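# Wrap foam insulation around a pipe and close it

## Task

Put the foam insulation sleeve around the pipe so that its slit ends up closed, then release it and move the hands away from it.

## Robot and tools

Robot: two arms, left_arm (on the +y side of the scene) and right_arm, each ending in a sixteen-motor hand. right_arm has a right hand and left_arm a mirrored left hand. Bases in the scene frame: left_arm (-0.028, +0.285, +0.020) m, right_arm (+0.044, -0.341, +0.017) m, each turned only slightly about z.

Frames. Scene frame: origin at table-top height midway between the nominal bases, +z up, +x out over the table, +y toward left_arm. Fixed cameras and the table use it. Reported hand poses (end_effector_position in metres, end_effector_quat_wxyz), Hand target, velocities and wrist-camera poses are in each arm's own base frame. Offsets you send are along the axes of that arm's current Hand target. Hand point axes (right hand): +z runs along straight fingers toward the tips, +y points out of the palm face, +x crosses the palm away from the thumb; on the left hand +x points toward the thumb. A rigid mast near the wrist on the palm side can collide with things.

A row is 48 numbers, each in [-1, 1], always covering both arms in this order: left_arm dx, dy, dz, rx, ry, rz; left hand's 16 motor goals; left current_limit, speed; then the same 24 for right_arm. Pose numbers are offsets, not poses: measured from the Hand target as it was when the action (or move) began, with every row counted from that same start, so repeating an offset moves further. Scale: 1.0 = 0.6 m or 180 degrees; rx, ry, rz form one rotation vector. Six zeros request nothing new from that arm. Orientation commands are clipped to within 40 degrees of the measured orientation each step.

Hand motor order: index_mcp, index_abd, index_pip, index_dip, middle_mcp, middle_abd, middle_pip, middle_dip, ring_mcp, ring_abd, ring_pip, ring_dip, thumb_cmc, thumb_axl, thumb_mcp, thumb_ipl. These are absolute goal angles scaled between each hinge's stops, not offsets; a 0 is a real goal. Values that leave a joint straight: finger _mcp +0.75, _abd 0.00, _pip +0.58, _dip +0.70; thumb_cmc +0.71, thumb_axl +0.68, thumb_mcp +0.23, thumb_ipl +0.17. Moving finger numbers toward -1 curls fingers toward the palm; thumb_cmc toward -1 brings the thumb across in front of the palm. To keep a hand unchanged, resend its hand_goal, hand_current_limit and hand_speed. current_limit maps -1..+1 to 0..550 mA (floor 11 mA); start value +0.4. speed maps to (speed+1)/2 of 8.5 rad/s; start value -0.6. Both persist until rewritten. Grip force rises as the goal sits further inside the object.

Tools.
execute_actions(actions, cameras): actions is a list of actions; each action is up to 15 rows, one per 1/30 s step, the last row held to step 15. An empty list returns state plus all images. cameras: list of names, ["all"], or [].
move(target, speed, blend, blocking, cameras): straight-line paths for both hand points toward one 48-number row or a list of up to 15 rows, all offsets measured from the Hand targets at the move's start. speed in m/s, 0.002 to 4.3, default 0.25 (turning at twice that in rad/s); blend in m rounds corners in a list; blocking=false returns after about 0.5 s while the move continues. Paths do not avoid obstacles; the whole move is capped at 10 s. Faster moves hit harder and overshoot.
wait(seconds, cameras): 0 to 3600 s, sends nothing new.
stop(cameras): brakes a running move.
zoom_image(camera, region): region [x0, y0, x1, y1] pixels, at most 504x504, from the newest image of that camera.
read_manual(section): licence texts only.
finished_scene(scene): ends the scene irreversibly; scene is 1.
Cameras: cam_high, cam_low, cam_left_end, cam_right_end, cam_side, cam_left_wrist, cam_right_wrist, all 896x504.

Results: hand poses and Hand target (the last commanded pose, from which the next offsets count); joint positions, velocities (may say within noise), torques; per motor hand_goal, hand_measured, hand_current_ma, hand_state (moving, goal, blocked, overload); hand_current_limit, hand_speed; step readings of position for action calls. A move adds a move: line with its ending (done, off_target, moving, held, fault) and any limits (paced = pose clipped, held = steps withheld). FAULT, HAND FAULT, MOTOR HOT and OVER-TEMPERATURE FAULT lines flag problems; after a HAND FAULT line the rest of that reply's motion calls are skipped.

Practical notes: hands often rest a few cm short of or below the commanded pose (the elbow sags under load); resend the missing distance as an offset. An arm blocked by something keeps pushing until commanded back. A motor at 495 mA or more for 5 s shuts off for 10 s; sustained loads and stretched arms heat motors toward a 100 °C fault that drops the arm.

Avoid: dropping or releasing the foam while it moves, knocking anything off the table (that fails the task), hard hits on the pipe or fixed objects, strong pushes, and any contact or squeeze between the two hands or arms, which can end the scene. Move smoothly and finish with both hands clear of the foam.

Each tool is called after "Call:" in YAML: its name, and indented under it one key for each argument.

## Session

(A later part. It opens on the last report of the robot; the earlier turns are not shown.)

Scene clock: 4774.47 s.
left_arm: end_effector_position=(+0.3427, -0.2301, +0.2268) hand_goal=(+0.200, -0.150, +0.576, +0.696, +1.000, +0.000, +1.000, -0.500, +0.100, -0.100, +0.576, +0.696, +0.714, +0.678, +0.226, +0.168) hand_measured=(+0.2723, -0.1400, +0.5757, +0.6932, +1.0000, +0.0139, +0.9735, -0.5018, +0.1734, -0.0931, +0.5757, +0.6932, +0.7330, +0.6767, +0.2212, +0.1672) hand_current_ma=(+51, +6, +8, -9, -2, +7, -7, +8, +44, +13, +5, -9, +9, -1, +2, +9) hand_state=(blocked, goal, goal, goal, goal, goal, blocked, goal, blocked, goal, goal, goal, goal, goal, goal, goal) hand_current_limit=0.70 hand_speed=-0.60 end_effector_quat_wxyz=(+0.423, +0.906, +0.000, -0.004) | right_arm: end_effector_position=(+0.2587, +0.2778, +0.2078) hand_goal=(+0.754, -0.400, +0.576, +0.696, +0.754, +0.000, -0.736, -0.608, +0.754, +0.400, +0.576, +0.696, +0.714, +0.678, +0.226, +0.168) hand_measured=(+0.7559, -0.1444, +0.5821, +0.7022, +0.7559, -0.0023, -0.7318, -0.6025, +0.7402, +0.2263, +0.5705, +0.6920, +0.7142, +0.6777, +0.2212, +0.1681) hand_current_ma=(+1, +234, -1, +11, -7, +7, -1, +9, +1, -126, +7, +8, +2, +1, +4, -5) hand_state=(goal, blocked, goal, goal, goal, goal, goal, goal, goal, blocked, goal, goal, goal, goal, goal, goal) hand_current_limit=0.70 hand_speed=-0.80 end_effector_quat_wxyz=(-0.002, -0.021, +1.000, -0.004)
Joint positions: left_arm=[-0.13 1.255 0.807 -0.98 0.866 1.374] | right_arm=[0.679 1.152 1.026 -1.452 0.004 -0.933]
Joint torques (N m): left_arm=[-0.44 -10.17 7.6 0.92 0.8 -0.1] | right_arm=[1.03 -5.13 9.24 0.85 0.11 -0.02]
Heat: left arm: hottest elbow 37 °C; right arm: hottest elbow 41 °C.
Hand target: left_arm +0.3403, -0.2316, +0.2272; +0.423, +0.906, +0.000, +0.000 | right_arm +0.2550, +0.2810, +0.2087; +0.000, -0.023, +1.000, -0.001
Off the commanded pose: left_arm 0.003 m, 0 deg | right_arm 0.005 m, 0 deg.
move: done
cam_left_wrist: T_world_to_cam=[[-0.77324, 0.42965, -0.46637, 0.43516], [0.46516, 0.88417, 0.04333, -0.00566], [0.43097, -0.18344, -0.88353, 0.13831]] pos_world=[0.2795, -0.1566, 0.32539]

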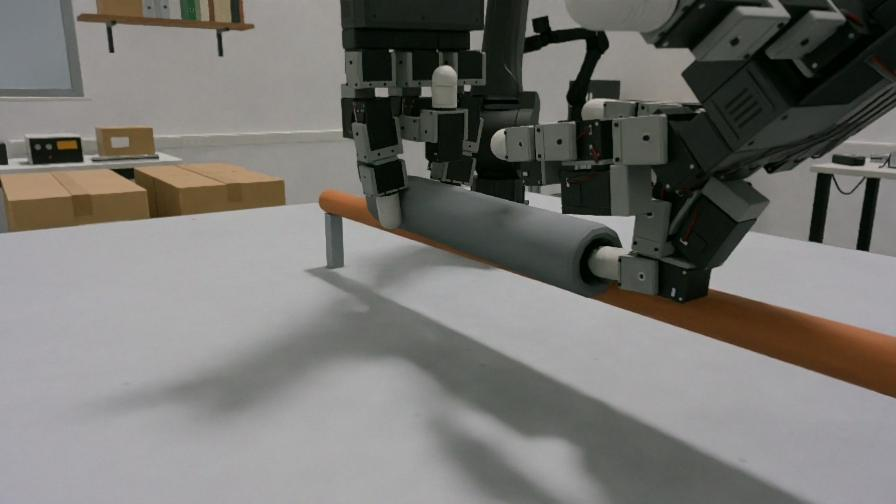

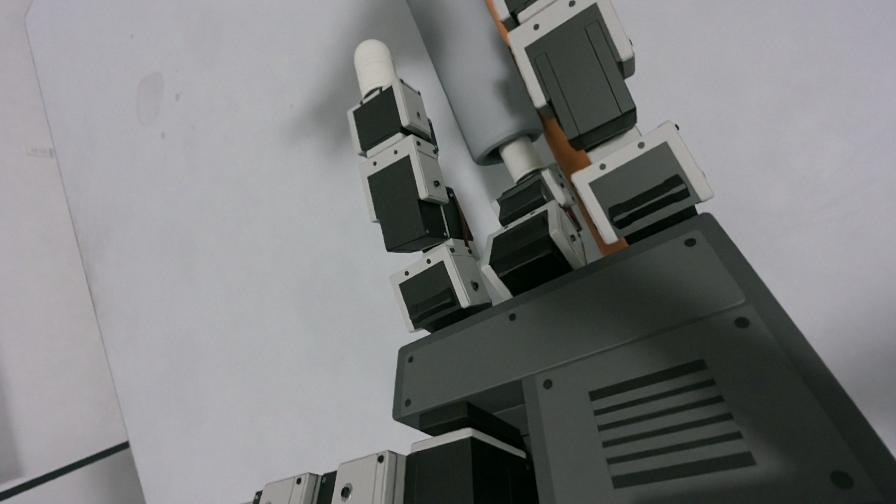

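Call:
move:
  target:
    - [-0.003,0.0107,0.0128,0,0,0,0.2,-0.15,0.576,0.696,1,0,1,-0.5,0.1,-0.1,0.576,0.696,0.714,0.678,0.226,0.168,0.7,-0.6, 0,0,0,0,0,0,0.754,-0.4,0.576,0.696,0.754,0,-0.737,-0.609,0.754,0.4,0.576,0.696,0.714,0.678,0.226,0.168,0.7,-0.8]
    - [-0.003,0.0362,-0.0086,0,0,0,0.2,-0.15,0.576,0.696,1,0,1,-0.5,0.1,-0.1,0.576,0.696,0.714,0.678,0.226,0.168,0.7,-0.6, 0,0,0,0,0,0,0.754,-0.4,0.576,0.696,0.754,0,-0.737,-0.609,0.754,0.4,0.576,0.696,0.714,0.678,0.226,0.168,0.7,-0.8]
    - [-0.033,0.0362,-0.0086,0,0,0,0.2,-0.15,0.576,0.696,1,0,1,-0.5,0.1,-0.1,0.576,0.696,0.714,0.678,0.226,0.168,0.7,-0.6, 0,0,0,0,0,0,0.754,-0.4,0.576,0.696,0.754,0,-0.737,-0.609,0.754,0.4,0.576,0.696,0.714,0.678,0.226,0.168,0.7,-0.8]
  speed: 0.05
  cameras: ["cam_left_end","cam_left_wrist","cam_right_end","cam_side"]

Call:
zoom_image:
  camera: "cam_left_end"
  region: [500, 150, 760, 320]

Call:
zoom_image:
  camera: "cam_left_wrist"
  region: [400, 40, 660, 240]

Call:
zoom_image:
  camera: "cam_right_end"
  region: [340, 120, 580, 280]

Scene clock: 4783.93 s.
left_arm: end_effector_position=(+0.3273, -0.2402, +0.2518) hand_goal=(+0.200, -0.150, +0.576, +0.696, +1.000, +0.000, +1.000, -0.500, +0.100, -0.100, +0.576, +0.696, +0.714, +0.678, +0.226, +0.168) hand_measured=(+0.2723, -0.1400, +0.5757, +0.6932, +1.0000, +0.0139, +0.9735, -0.5006, +0.1734, -0.0946, +0.5757, +0.6932, +0.7330, +0.6777, +0.2212, +0.1672) hand_current_ma=(+47, +5, +8, -10, -5, +11, -1, +8, +44, +9, -2, -7, +12, -6, +0, +7) hand_state=(blocked, goal, goal, goal, goal, goal, blocked, goal, blocked, goal, goal, goal, goal, goal, goal, goal) hand_current_limit=0.70 hand_speed=-0.60 end_effector_quat_wxyz=(+0.425, +0.905, -0.006, +0.012) | right_arm: end_effector_position=(+0.2587, +0.2778, +0.2078) hand_goal=(+0.754, -0.400, +0.576, +0.696, +0.754, +0.000, -0.736, -0.608, +0.754, +0.400, +0.576, +0.696, +0.714, +0.678, +0.226, +0.168) hand_measured=(+0.7498, -0.1444, +0.5782, +0.6958, +0.7571, -0.0023, -0.7331, -0.6025, +0.7426, +0.2263, +0.5705, +0.6920, +0.7142, +0.6777, +0.2222, +0.1672) hand_current_ma=(+1, +232, -6, +4, -8, +2, -1, +10, +4, -128, +5, +8, +4, -4, +4, -1) hand_state=(goal, blocked, goal, goal, goal, goal, goal, goal, goal, blocked, goal, goal, goal, goal, goal, goal) hand_current_limit=0.70 hand_speed=-0.80 end_effector_quat_wxyz=(-0.002, -0.021, +1.000, -0.004)
Joint positions: left_arm=[-0.169 1.165 0.799 -0.98 0.857 1.311] | right_arm=[0.679 1.152 1.026 -1.452 0.004 -0.933]
Joint velocities: left_arm=[-0.005 -0.015 0.002 0.007 -0.037 -0.154] | right_arm=[within noise]
Joint torques (N m): left_arm=[-0.62 -8.88 7.6 0.13 0.8 -0.1] | right_arm=[0.97 -5.25 9.25 0.85 0.11 -0.02]
Heat: left arm: hottest elbow 37 °C; right arm: hottest elbow 41 °C.
Hand target: left_arm +0.3205, -0.2416, +0.2470; +0.423, +0.906, +0.000, +0.000 | right_arm +0.2550, +0.2810, +0.2087; +0.000, -0.023, +1.000, -0.001
Off the commanded pose: left_arm 0.008 m, 2 deg | right_arm 0.005 m, 0 deg.
move: done
cam_left_wrist: T_world_to_cam=[[-0.75831, 0.42582, -0.49361, 0.44033], [0.46132, 0.88552, 0.0552, 0.00795], [0.4606, -0.18585, -0.86793, 0.1509]] pos_world=[0.26073, -0.1665, 0.34789]
Images, in order (width x height): cam_left_end 896x504, cam_right_end 896x504, cam_side 896x504, cam_left_wrist 896x504.

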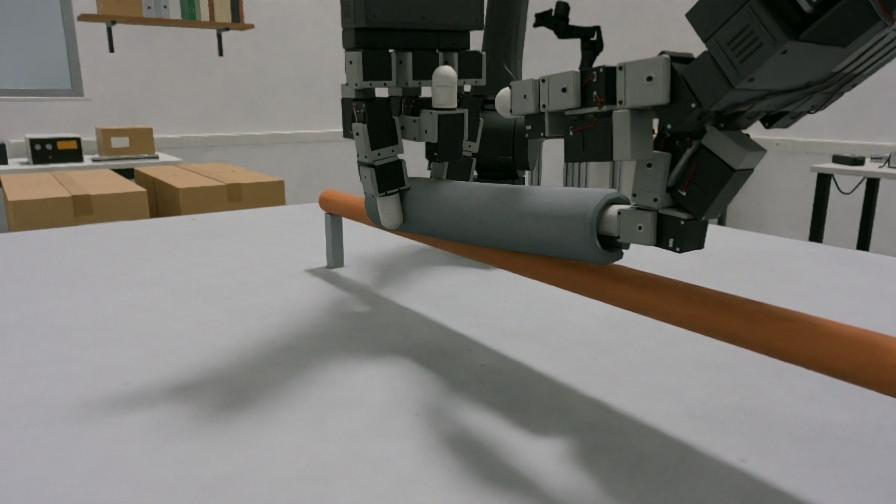

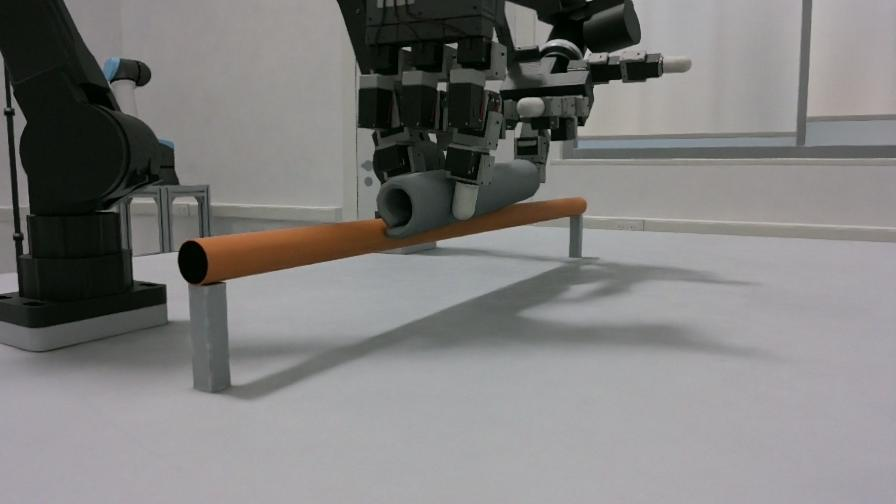

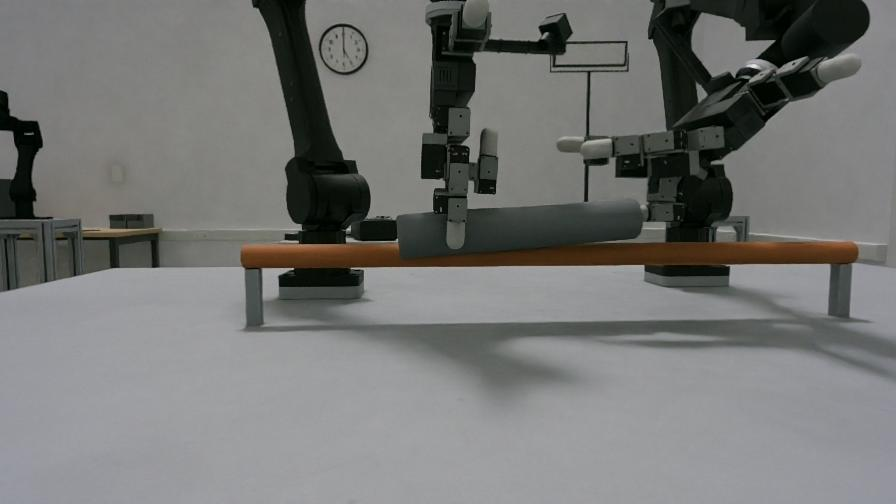

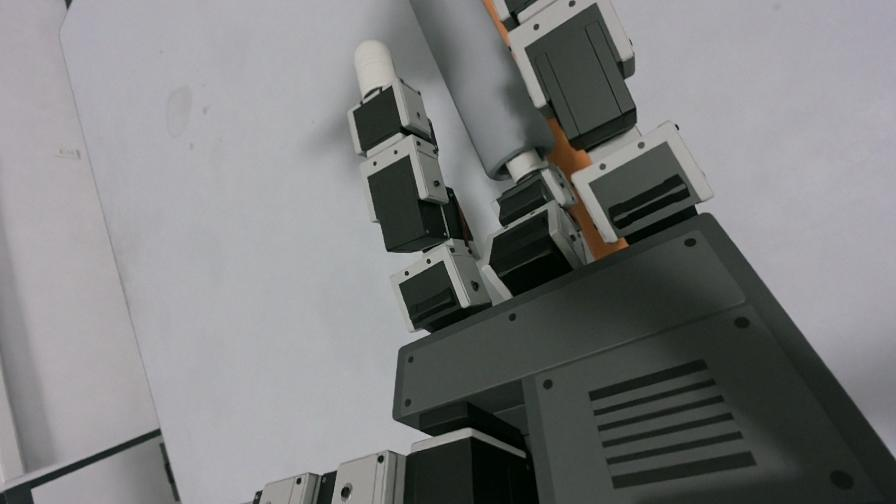

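Scaled by 1.938 from the camera's image (finer frame: 1280x720).

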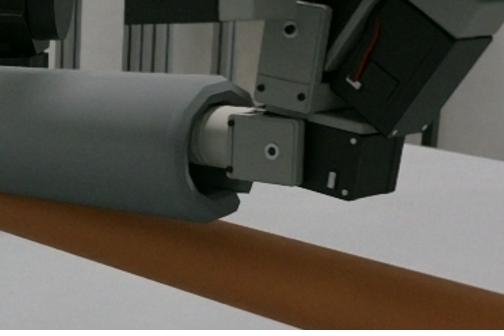

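Scaled by 1.938 from the camera's image (finer frame: 1280x720).

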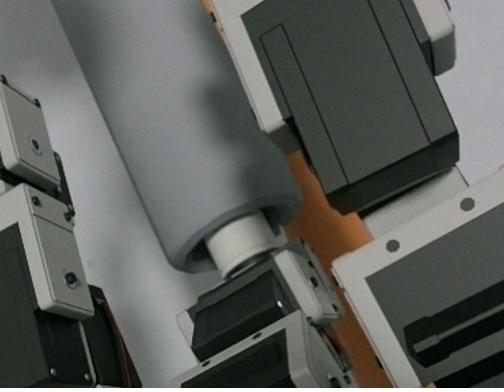

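Scaled by 2.100 from the camera's image (finer frame: 1280x720).

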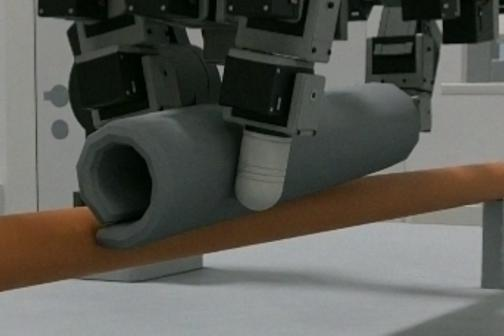

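Call:
move:
  target:
    - [0,-0.0215,0.018,0,0,0,0.2,-0.15,0.576,0.696,1,0,1,-0.5,0.1,-0.1,0.576,0.696,0.714,0.678,0.226,0.168,0.7,-0.6, 0,0,0,0,0,0,0.754,-0.4,0.576,0.696,0.754,0,-0.737,-0.609,0.754,0.4,0.576,0.696,0.714,0.678,0.226,0.168,0.7,-0.8]
    - [0,-0.0215,0.018,0,0,0,0.2,-0.15,0.576,0.696,1,0,1,-0.5,0.1,-0.1,0.576,0.696,0.714,0.678,0.226,0.168,0.7,-0.6, 0,0,0,0,0,0,0.754,-0.09,0.576,0.696,0.754,0,-0.737,-0.609,0.754,0.17,0.576,0.696,0.714,0.678,0.226,0.168,0.4,-0.8]
  speed: 0.05
  cameras: ["cam_left_end","cam_right_end","cam_side"]

Call:
zoom_image:
  camera: "cam_left_end"
  region: [500, 150, 760, 320]

Call:
zoom_image:
  camera: "cam_right_end"
  region: [340, 120, 580, 280]

Scene clock: 4796.23 s.
left_arm: end_effector_position=(+0.3223, -0.2394, +0.2403) hand_goal=(+0.200, -0.150, +0.576, +0.696, +1.000, +0.000, +1.000, -0.500, +0.100, -0.100, +0.576, +0.696, +0.714, +0.678, +0.226, +0.168) hand_measured=(+0.2723, -0.1400, +0.5757, +0.6932, +0.9995, +0.0139, +0.9735, -0.5018, +0.1734, -0.0946, +0.5757, +0.6932, +0.7330, +0.6777, +0.2212, +0.1681) hand_current_ma=(+53, +13, +9, -6, -7, +5, +1, +6, +47, +5, -2, -8, +8, +1, +2, +11) hand_state=(blocked, goal, goal, goal, goal, goal, blocked, goal, blocked, goal, goal, goal, goal, goal, goal, goal) hand_current_limit=0.70 hand_speed=-0.60 end_effector_quat_wxyz=(+0.425, +0.905, -0.004, +0.009) | right_arm: end_effector_position=(+0.2587, +0.2778, +0.2078) hand_goal=(+0.754, -0.090, +0.576, +0.696, +0.754, +0.000, -0.736, -0.608, +0.754, +0.170, +0.576, +0.696, +0.714, +0.678, +0.226, +0.168) hand_measured=(+0.7486, -0.0902, +0.5770, +0.6971, +0.7571, -0.0008, -0.7318, -0.6025, +0.7462, +0.1574, +0.5693, +0.6920, +0.7142, +0.6767, +0.2222, +0.1681) hand_current_ma=(+2, +9, -4, +8, -10, +2, +0, +9, +7, -1, +9, +9, +2, -2, +6, -9) hand_state=(goal, goal, goal, goal, goal, goal, goal, goal, goal, goal, goal, goal, goal, goal, goal, goal) hand_current_limit=0.40 hand_speed=-0.80 end_effector_quat_wxyz=(-0.002, -0.021, +1.000, -0.004)
Joint positions: left_arm=[-0.169 1.165 0.768 -0.954 0.857 1.311] | right_arm=[0.679 1.152 1.026 -1.452 0.004 -0.933]
Joint torques (N m): left_arm=[-0.62 -7.12 7.45 1.14 0.82 -0.1] | right_arm=[0.97 -5.13 9.25 0.84 0.11 -0.03]
Motor temperatures (°C): left_arm=[25 32 36 23 26 22] | right_arm=[23 29 41 25 23 22]
Heat: left arm: hottest elbow 36 °C; right arm: hottest elbow 41 °C.
Hand target: left_arm +0.3206, -0.2416, +0.2303; +0.423, +0.906, +0.000, +0.000 | right_arm +0.2550, +0.2810, +0.2087; +0.000, -0.023, +1.000, -0.001
Off the commanded pose: left_arm 0.010 m, 1 deg | right_arm 0.005 m, 0 deg.
move: done

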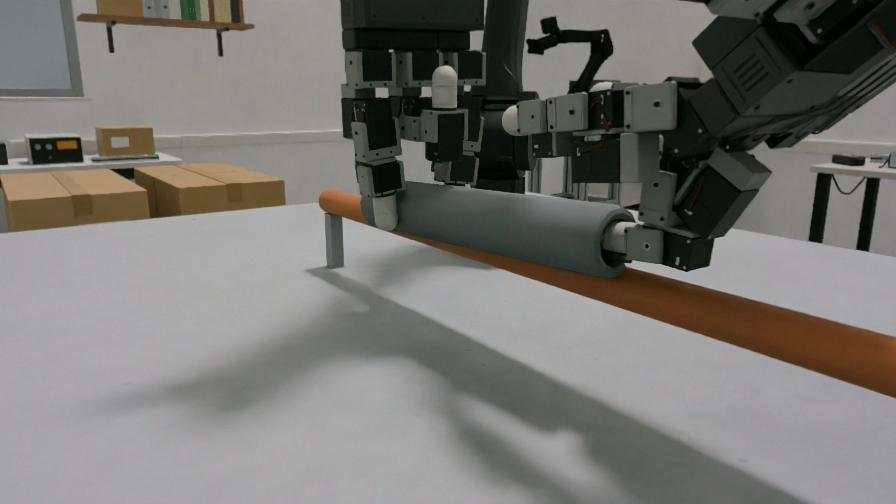

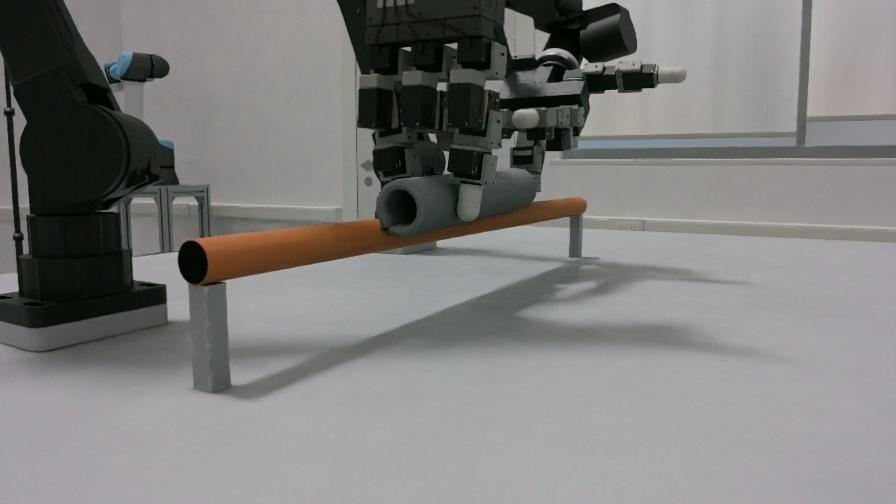

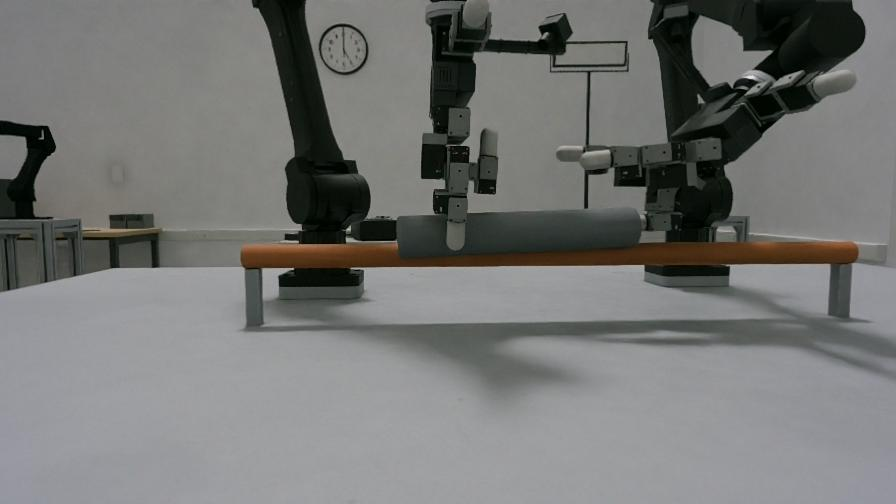

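Scaled by 1.938 from the camera's image (finer frame: 1280x720).

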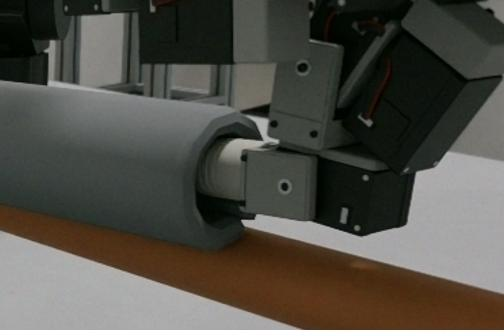

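Scaled by 2.100 from the camera's image (finer frame: 1280x720).

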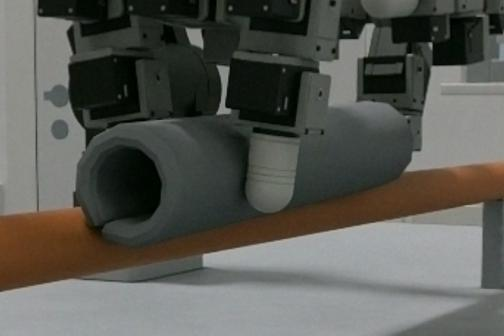

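Call:
move:
  target:
    - [0,-0.0064,0.0054,0,0,0,0.2,-0.15,0.576,0.696,1,0,1,-0.5,0.1,-0.1,0.576,0.696,0.714,0.678,0.226,0.168,0.7,-0.6, 0,0,0,0,0,0,0.754,-0.09,0.576,0.696,0.754,0,-0.737,-0.609,0.754,0.17,0.576,0.696,0.714,0.678,0.226,0.168,0.4,-0.8]
    - [-0.02,-0.0064,0.0054,0,0,0,0.2,-0.15,0.576,0.696,1,0,1,-0.5,0.1,-0.1,0.576,0.696,0.714,0.678,0.226,0.168,0.7,-0.6, 0.02,0.001,0,0,0,0,0.754,-0.09,0.576,0.696,0.754,0,-0.737,-0.609,0.754,0.17,0.576,0.696,0.714,0.678,0.226,0.168,0.4,-0.8]
  speed: 0.03
  cameras: ["cam_left_end","cam_right_end","cam_side"]

Call:
zoom_image:
  camera: "cam_left_end"
  region: [500, 150, 760, 320]

Call:
zoom_image:
  camera: "cam_right_end"
  region: [340, 120, 580, 280]

Scene clock: 4804.27 s.
left_arm: end_effector_position=(+0.3138, -0.2397, +0.2299) hand_goal=(+0.200, -0.150, +0.576, +0.696, +1.000, +0.000, +1.000, -0.500, +0.100, -0.100, +0.576, +0.696, +0.714, +0.678, +0.226, +0.168) hand_measured=(+0.2723, -0.1400, +0.5757, +0.6932, +0.9935, +0.0153, +0.9722, -0.5120, +0.1734, -0.0931, +0.5757, +0.6932, +0.7330, +0.6767, +0.2203, +0.1681) hand_current_ma=(+52, +6, +9, -5, -8, +8, -8, +2, +45, +6, +2, -4, +9, -2, -1, +6) hand_state=(blocked, goal, goal, goal, goal, goal, blocked, goal, blocked, goal, goal, goal, goal, goal, goal, goal) hand_current_limit=0.70 hand_speed=-0.60 end_effector_quat_wxyz=(+0.424, +0.906, -0.001, +0.003) | right_arm: end_effector_position=(+0.2487, +0.2789, +0.2078) hand_goal=(+0.754, -0.090, +0.576, +0.696, +0.754, +0.000, -0.736, -0.608, +0.754, +0.170, +0.576, +0.696, +0.714, +0.678, +0.226, +0.168) hand_measured=(+0.7486, -0.0887, +0.5808, +0.6971, +0.7559, -0.0023, -0.7318, -0.6025, +0.7450, +0.1574, +0.5693, +0.6932, +0.7142, +0.6767, +0.2212, +0.1681) hand_current_ma=(-3, +6, -3, +11, -5, +7, +2, +9, +6, +4, +6, +4, +2, +0, +1, -4) hand_state=(goal, goal, goal, goal, goal, goal, goal, goal, goal, goal, goal, goal, goal, goal, goal, goal) hand_current_limit=0.40 hand_speed=-0.80 end_effector_quat_wxyz=(+0.000, -0.021, +1.000, -0.002)
Joint positions: left_arm=[-0.175 1.156 0.733 -0.935 0.857 1.301] | right_arm=[0.703 1.129 1.008 -1.452 0.004 -0.909]
Joint torques (N m): left_arm=[-0.85 -8.47 7.23 1.06 0.75 -0.11] | right_arm=[1.08 -5.01 9.17 0.58 0.12 -0.02]
Heat: left arm: hottest elbow 36 °C; right arm: hottest elbow 41 °C.
Hand target: left_arm +0.3086, -0.2415, +0.2253; +0.423, +0.906, +0.000, +0.000 | right_arm +0.2430, +0.2810, +0.2086; +0.000, -0.023, +1.000, -0.001
Off the commanded pose: left_arm 0.007 m, 0 deg | right_arm 0.006 m, 0 deg.
move: done

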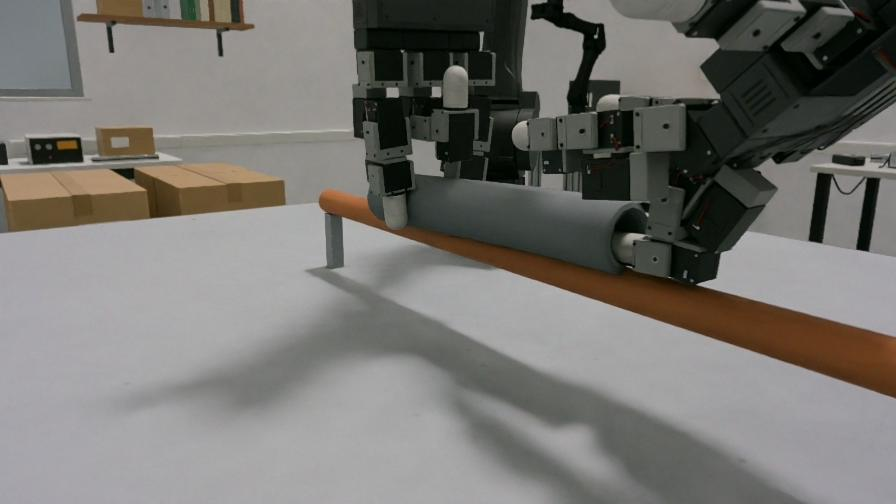

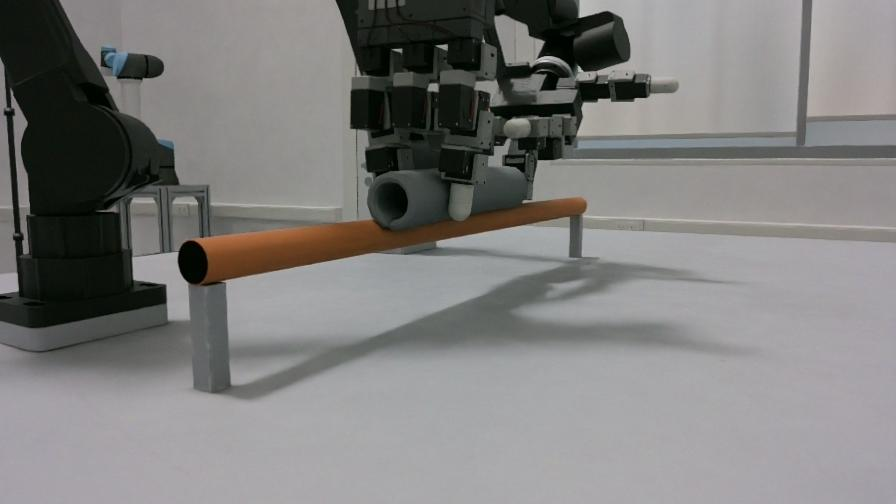

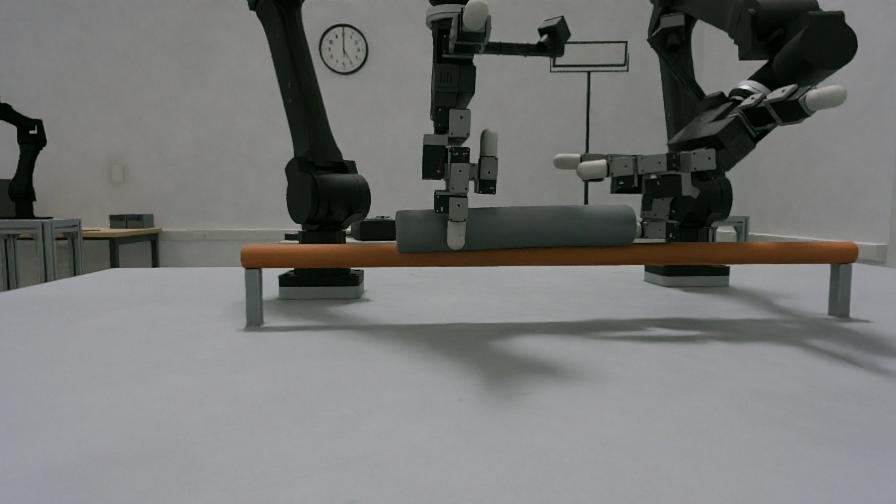

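Scaled by 1.938 from the camera's image (finer frame: 1280x720).

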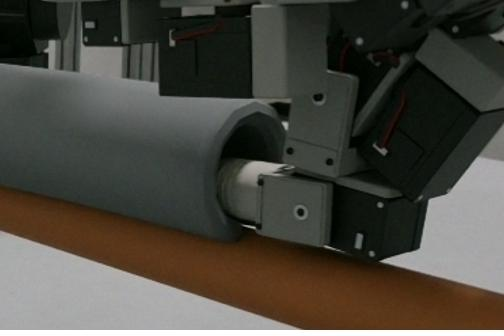

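Scaled by 2.100 from the camera's image (finer frame: 1280x720).

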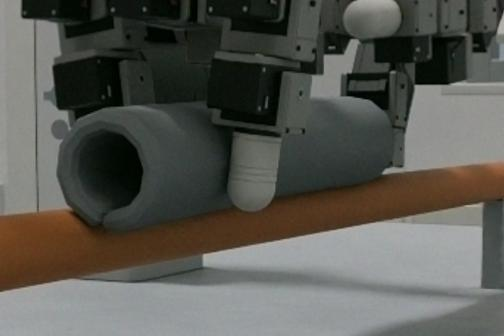

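Call:
move:
  target:
    - [0,-0.0192,0.0161,0,0,0,0.2,-0.15,0.576,0.696,1,0,1,-0.35,0.1,-0.1,0.576,0.696,0.714,0.678,0.226,0.168,0.7,-0.6, 0,0,0,0,0,0,0.754,-0.2,0.576,0.696,0.754,0,-0.737,-0.609,0.754,0.25,0.576,0.696,0.714,0.678,0.226,0.168,0.4,-0.8]
  speed: 0.03
  cameras: ["cam_left_end","cam_right_end","cam_left_wrist"]

Call:
zoom_image:
  camera: "cam_left_end"
  region: [540, 150, 740, 300]

Call:
zoom_image:
  camera: "cam_left_wrist"
  region: [400, 40, 660, 240]

Scene clock: 4835.73 s.
left_arm: end_effector_position=(+0.3141, -0.2400, +0.2261) hand_goal=(+0.200, -0.150, +0.576, +0.696, +1.000, +0.000, +1.000, -0.350, +0.100, -0.100, +0.576, +0.696, +0.714, +0.678, +0.226, +0.168) hand_measured=(+0.2723, -0.1400, +0.5757, +0.6932, +0.9669, +0.0109, +0.9683, -0.4063, +0.1734, -0.0946, +0.5744, +0.6932, +0.7330, +0.6767, +0.2212, +0.1681) hand_current_ma=(+48, +12, +13, -11, -20, +7, -7, -20, +48, +7, +4, -5, +10, -1, +3, +7) hand_state=(blocked, goal, goal, goal, blocked, goal, blocked, blocked, blocked, goal, goal, goal, goal, goal, goal, goal) hand_current_limit=0.70 hand_speed=-0.60 end_effector_quat_wxyz=(+0.428, +0.904, -0.007, +0.015) | right_arm: end_effector_position=(+0.2487, +0.2790, +0.2078) hand_goal=(+0.754, -0.200, +0.576, +0.696, +0.754, +0.000, -0.736, -0.608, +0.754, +0.250, +0.576, +0.696, +0.714, +0.678, +0.226, +0.168) hand_measured=(+0.7535, -0.1048, +0.5821, +0.7009, +0.7571, -0.0008, -0.7331, -0.6038, +0.7462, +0.1853, +0.5705, +0.6920, +0.7142, +0.6777, +0.2212, +0.1681) hand_current_ma=(+3, +58, -6, +9, -10, +1, +0, +9, +3, -26, +12, +10, +0, +0, +4, -4) hand_state=(goal, blocked, goal, goal, goal, goal, goal, goal, goal, blocked, goal, goal, goal, goal, goal, goal) hand_current_limit=0.40 hand_speed=-0.80 end_effector_quat_wxyz=(+0.000, -0.020, +1.000, -0.002)
Joint positions: left_arm=[-0.175 1.156 0.715 -0.889 0.86 1.299] | right_arm=[0.703 1.129 1.008 -1.452 0.004 -0.908]
Joint torques (N m): left_arm=[-0.85 -6.95 6.45 1.02 0.61 -0.1] | right_arm=[1.08 -5.01 9.16 0.57 0.12 -0.01]
Heat: left arm: hottest elbow 35 °C; right arm: hottest elbow 42 °C.
Hand target: left_arm +0.3086, -0.2415, +0.2102; +0.423, +0.906, +0.000, +0.000 | right_arm +0.2429, +0.2811, +0.2086; +0.000, -0.023, +1.000, -0.001
Off the commanded pose: left_arm 0.017 m, 2 deg | right_arm 0.006 m, 0 deg.
move: off_target (left_arm)
cam_left_wrist: T_world_to_cam=[[-0.75577, 0.4222, -0.50056, 0.41734], [0.46016, 0.88627, 0.05277, 0.01632], [0.46591, -0.19045, -0.86409, 0.13106]] pos_world=[0.24684, -0.1657, 0.32129]

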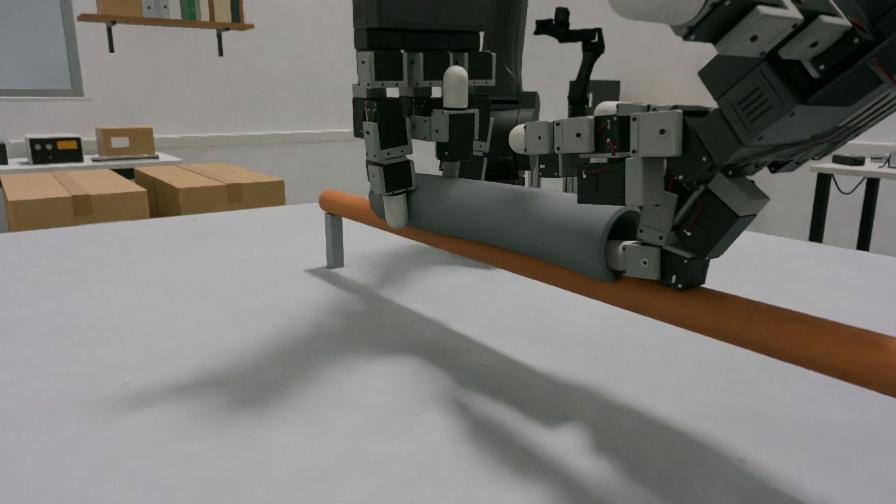

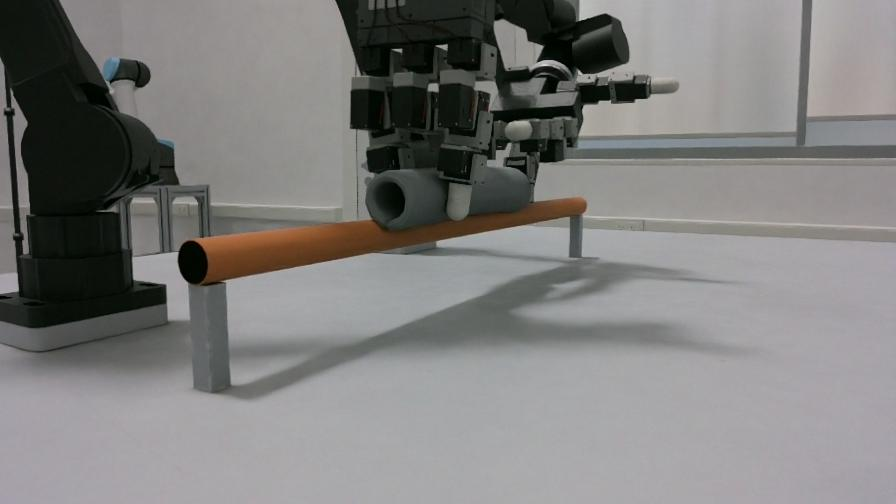

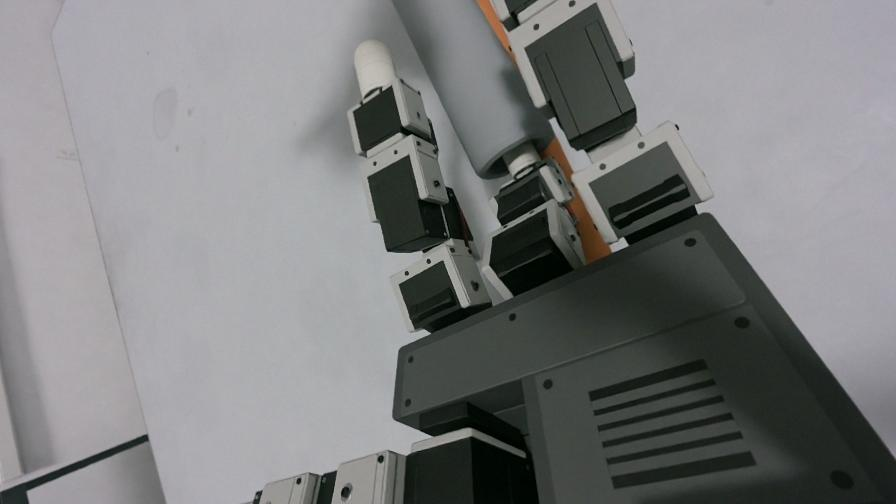

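Scaled by 2.520 from the camera's image (finer frame: 1280x720).

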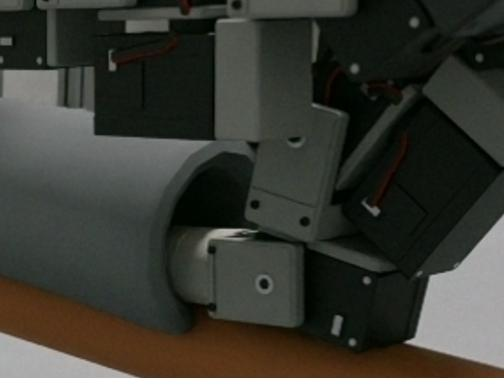

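Scaled by 1.938 from the camera's image (finer frame: 1280x720).

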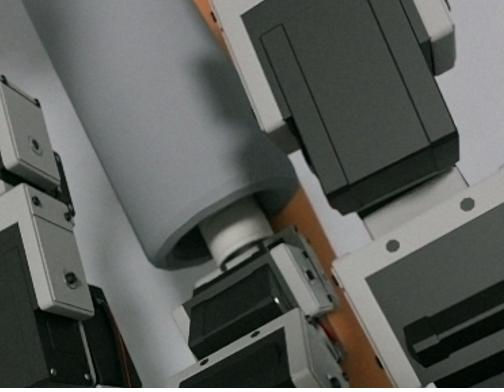

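Call:
move:
  target:
    - [0,0,0,0,0,0,0.4,-0.35,0.576,0.696,1,0,1,-0.25,0.4,0.3,0.576,0.696,0.714,0.678,0.226,0.168,0.7,-0.6, 0,0,0,0,0,0,0.754,-0.2,0.576,0.696,0.754,0,-0.737,-0.609,0.754,0.25,0.576,0.696,0.714,0.678,0.226,0.168,0.4,-0.8]
    - [0,0,0,0,0,0,0.8,-0.35,0.576,0.696,1,0,1,-0.25,0.8,0.35,0.576,0.696,0.714,0.678,0.226,0.168,0.7,-0.8, 0,0,0,0,0,0,0.754,-0.2,0.576,0.696,0.754,0,-0.737,-0.609,0.754,0.25,0.576,0.696,0.714,0.678,0.226,0.168,0.4,-0.8]
  speed: 0.03
  cameras: ["cam_left_end","cam_right_end","cam_left_wrist","cam_side"]

Call:
zoom_image:
  camera: "cam_left_end"
  region: [540, 150, 740, 300]

Call:
zoom_image:
  camera: "cam_left_wrist"
  region: [400, 40, 660, 240]

Scene clock: 4845.60 s.
left_arm: end_effector_position=(+0.3140, -0.2411, +0.2297) hand_goal=(+0.800, -0.350, +0.576, +0.696, +1.000, +0.000, +1.000, -0.250, +0.800, +0.350, +0.576, +0.696, +0.714, +0.678, +0.226, +0.168) hand_measured=(+0.5882, -0.3334, +0.5141, +0.6652, +0.9742, +0.0153, +0.9670, -0.3133, +0.5798, +0.3245, +0.5231, +0.6703, +0.7330, +0.6777, +0.2212, +0.1672) hand_current_ma=(-197, +14, -25, -24, -16, +8, -9, -30, -205, +0, -26, -14, +8, +0, +1, +12) hand_state=(blocked, goal, blocked, blocked, blocked, goal, blocked, blocked, blocked, blocked, blocked, blocked, goal, goal, goal, goal) hand_current_limit=0.70 hand_speed=-0.80 end_effector_quat_wxyz=(+0.436, +0.900, -0.010, +0.016) | right_arm: end_effector_position=(+0.2486, +0.2791, +0.2078) hand_goal=(+0.754, -0.200, +0.576, +0.696, +0.754, +0.000, -0.736, -0.608, +0.754, +0.250, +0.576, +0.696, +0.714, +0.678, +0.226, +0.168) hand_measured=(+0.7535, -0.1048, +0.5808, +0.7022, +0.7571, -0.0023, -0.7331, -0.6025, +0.7450, +0.1867, +0.5693, +0.6920, +0.7142, +0.6777, +0.2212, +0.1681) hand_current_ma=(+2, +57, -5, +6, -8, +3, -1, +8, +4, -27, +6, +7, +0, -4, +3, -6) hand_state=(goal, blocked, goal, goal, goal, goal, goal, goal, goal, blocked, goal, goal, goal, goal, goal, goal) hand_current_limit=0.40 hand_speed=-0.80 end_effector_quat_wxyz=(+0.000, -0.020, +1.000, -0.002)
Joint positions: left_arm=[-0.176 1.156 0.715 -0.88 0.877 1.298] | right_arm=[0.704 1.129 1.008 -1.452 0.004 -0.908]
Joint torques (N m): left_arm=[-0.62 -6.89 6.48 0.81 -0.09 -0.07] | right_arm=[1.08 -5.01 9.18 0.58 0.12 -0.02]
Heat: left arm: hottest elbow 35 °C; right arm: hottest elbow 42 °C.
Hand target: left_arm +0.3086, -0.2415, +0.2102; +0.423, +0.906, +0.000, +0.000 | right_arm +0.2429, +0.2811, +0.2086; +0.000, -0.023, +1.000, -0.001
Off the commanded pose: left_arm 0.020 m, 3 deg | right_arm 0.006 m, 0 deg.
move: done; target 2's new numbers were sent with left_arm's hand 0.017 m and 2 deg from that target
cam_left_wrist: T_world_to_cam=[[-0.75107, 0.41676, -0.51206, 0.41947], [0.46398, 0.88496, 0.03971, 0.01867], [0.4697, -0.20775, -0.85803, 0.1272]] pos_world=[0.24664, -0.16492, 0.32319]
Images, in order (width x height): cam_left_end 896x504, cam_right_end 896x504, cam_side 896x504, cam_left_wrist 896x504.

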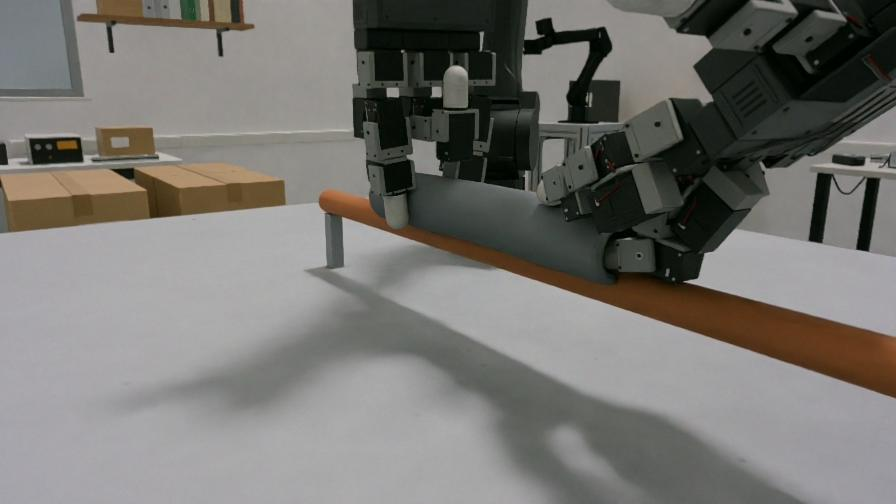

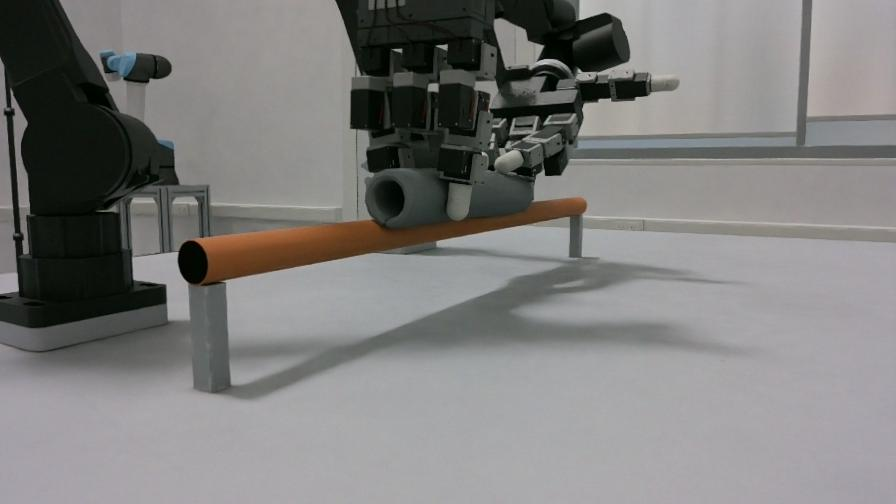

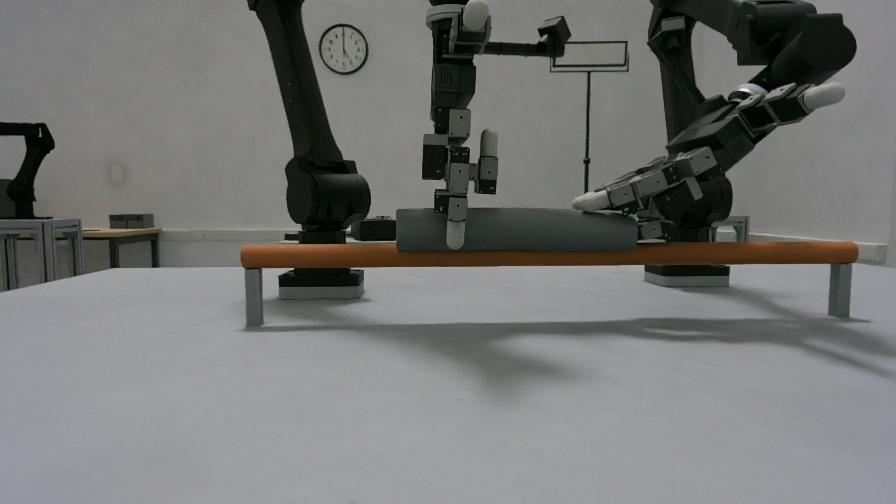

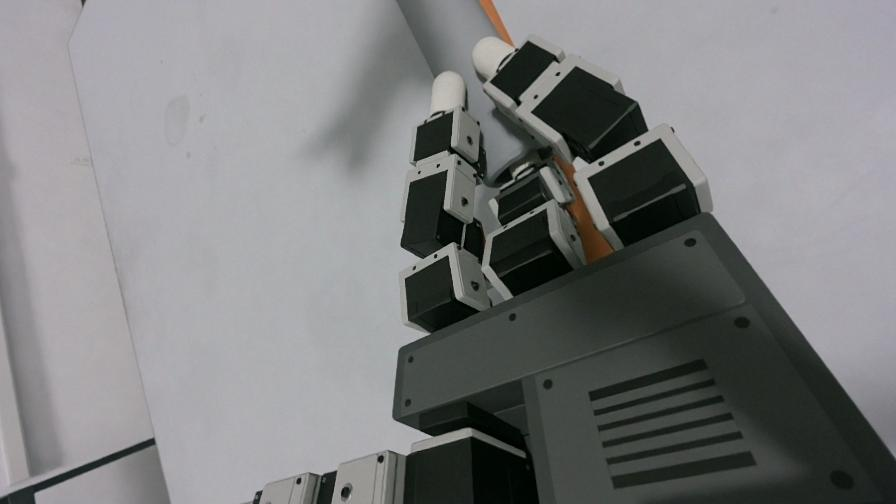

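Scaled by 2.520 from the camera's image (finer frame: 1280x720).

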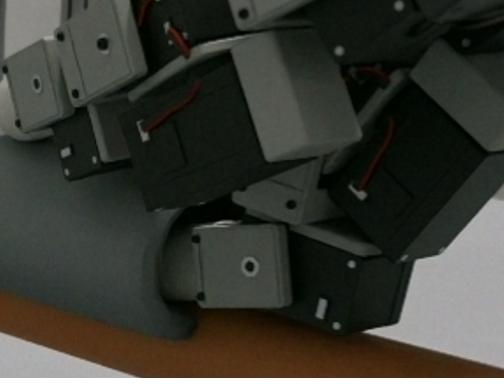

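Scaled by 1.938 from the camera's image (finer frame: 1280x720).

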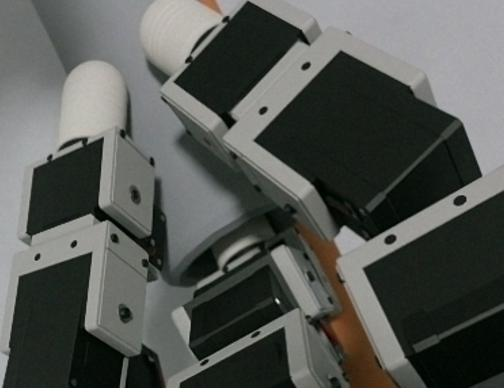

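Call:
move:
  target:
    - [0,-0.0161,-0.0192,0,0,0,0.85,-0.35,0.576,0.696,1,0,1,-0.35,0.9,0.35,0.576,0.696,0.714,0.678,0.226,0.168,0.7,-0.8, 0,0,0,0,0,0,0.754,-0.2,0.576,0.696,0.754,0,-0.737,-0.609,0.754,0.25,0.576,0.696,0.714,0.678,0.226,0.168,0.4,-0.8]
  speed: 0.03
  cameras: ["cam_left_end","cam_left_wrist"]

Call:
zoom_image:
  camera: "cam_left_end"
  region: [540, 150, 740, 300]

Call:
zoom_image:
  camera: "cam_left_wrist"
  region: [400, 40, 660, 240]

Scene clock: 4854.10 s.
left_arm: end_effector_position=(+0.3121, -0.2331, +0.2304) hand_goal=(+0.850, -0.350, +0.576, +0.696, +1.000, +0.000, +1.000, -0.350, +0.900, +0.350, +0.576, +0.696, +0.714, +0.678, +0.226, +0.168) hand_measured=(+0.6196, -0.3070, +0.5013, +0.6499, +0.9910, +0.0197, +0.9696, -0.3502, +0.6208, +0.3230, +0.5051, +0.6576, +0.7330, +0.6767, +0.2212, +0.1681) hand_current_ma=(-216, +11, -37, -36, -14, +8, -6, +8, -293, -1, -43, -24, +15, +2, +5, +10) hand_state=(blocked, blocked, blocked, blocked, goal, goal, blocked, goal, blocked, blocked, blocked, blocked, goal, goal, goal, goal) hand_current_limit=0.70 hand_speed=-0.80 end_effector_quat_wxyz=(+0.438, +0.899, -0.014, +0.018) | right_arm: end_effector_position=(+0.2486, +0.2791, +0.2078) hand_goal=(+0.754, -0.200, +0.576, +0.696, +0.754, +0.000, -0.736, -0.608, +0.754, +0.250, +0.576, +0.696, +0.714, +0.678, +0.226, +0.168) hand_measured=(+0.7511, -0.1063, +0.5808, +0.7022, +0.7571, -0.0008, -0.7318, -0.6038, +0.7450, +0.1853, +0.5705, +0.6920, +0.7142, +0.6767, +0.2212, +0.1681) hand_current_ma=(+0, +62, -4, +10, -10, +6, +0, +12, +6, -27, +10, +6, +2, -1, +4, -8) hand_state=(goal, blocked, goal, goal, goal, goal, goal, goal, goal, blocked, goal, goal, goal, goal, goal, goal) hand_current_limit=0.40 hand_speed=-0.80 end_effector_quat_wxyz=(+0.000, -0.020, +1.000, -0.002)
Joint positions: left_arm=[-0.148 1.156 0.715 -0.912 0.889 1.349] | right_arm=[0.704 1.129 1.008 -1.452 0.004 -0.908]
Joint torques (N m): left_arm=[1.08 -6.24 6.82 -0.13 -0.16 0.21] | right_arm=[1.14 -4.95 9.18 0.57 0.12 -0.02]
Heat: left arm: hottest elbow 35 °C; right arm: hottest elbow 42 °C.
Hand target: left_arm +0.3086, -0.2265, +0.2102; +0.423, +0.906, +0.000, +0.000 | right_arm +0.2429, +0.2811, +0.2086; +0.000, -0.023, +1.000, -0.001
Off the commanded pose: left_arm 0.022 m, 3 deg | right_arm 0.006 m, 0 deg.
move: off_target (left_arm)
cam_left_wrist: T_world_to_cam=[[-0.74561, 0.41835, -0.5187, 0.41523], [0.46917, 0.88232, 0.0372, 0.01077], [0.47322, -0.21562, -0.85415, 0.12658]] pos_world=[0.24465, -0.15593, 0.32309]

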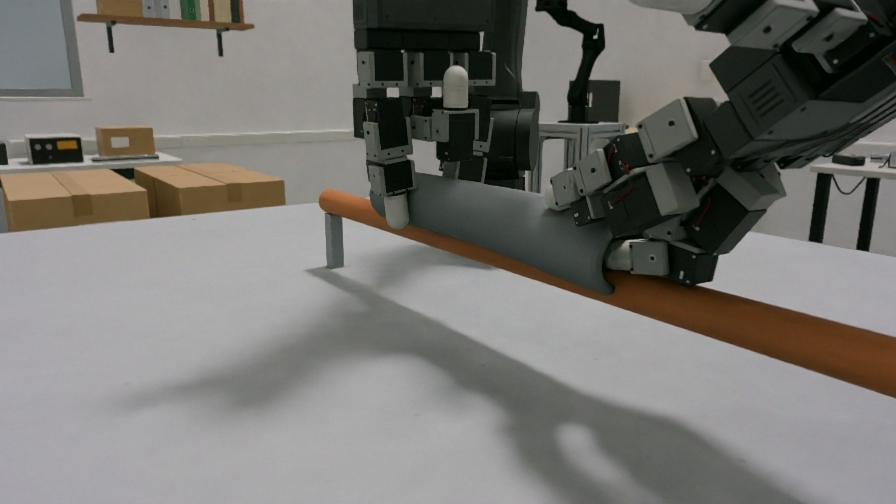

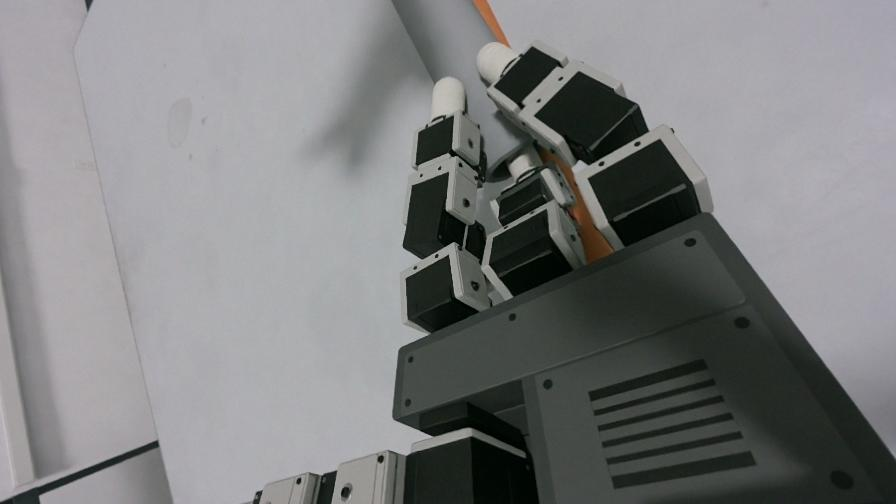

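Scaled by 2.520 from the camera's image (finer frame: 1280x720).

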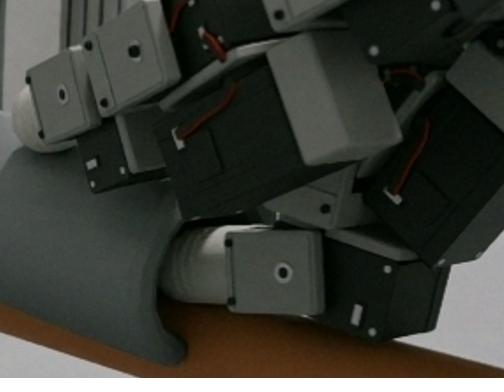

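Scaled by 1.938 from the camera's image (finer frame: 1280x720).

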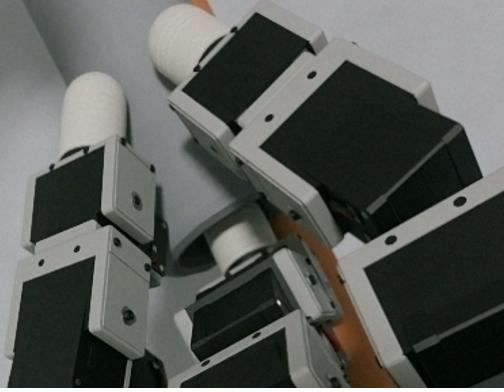

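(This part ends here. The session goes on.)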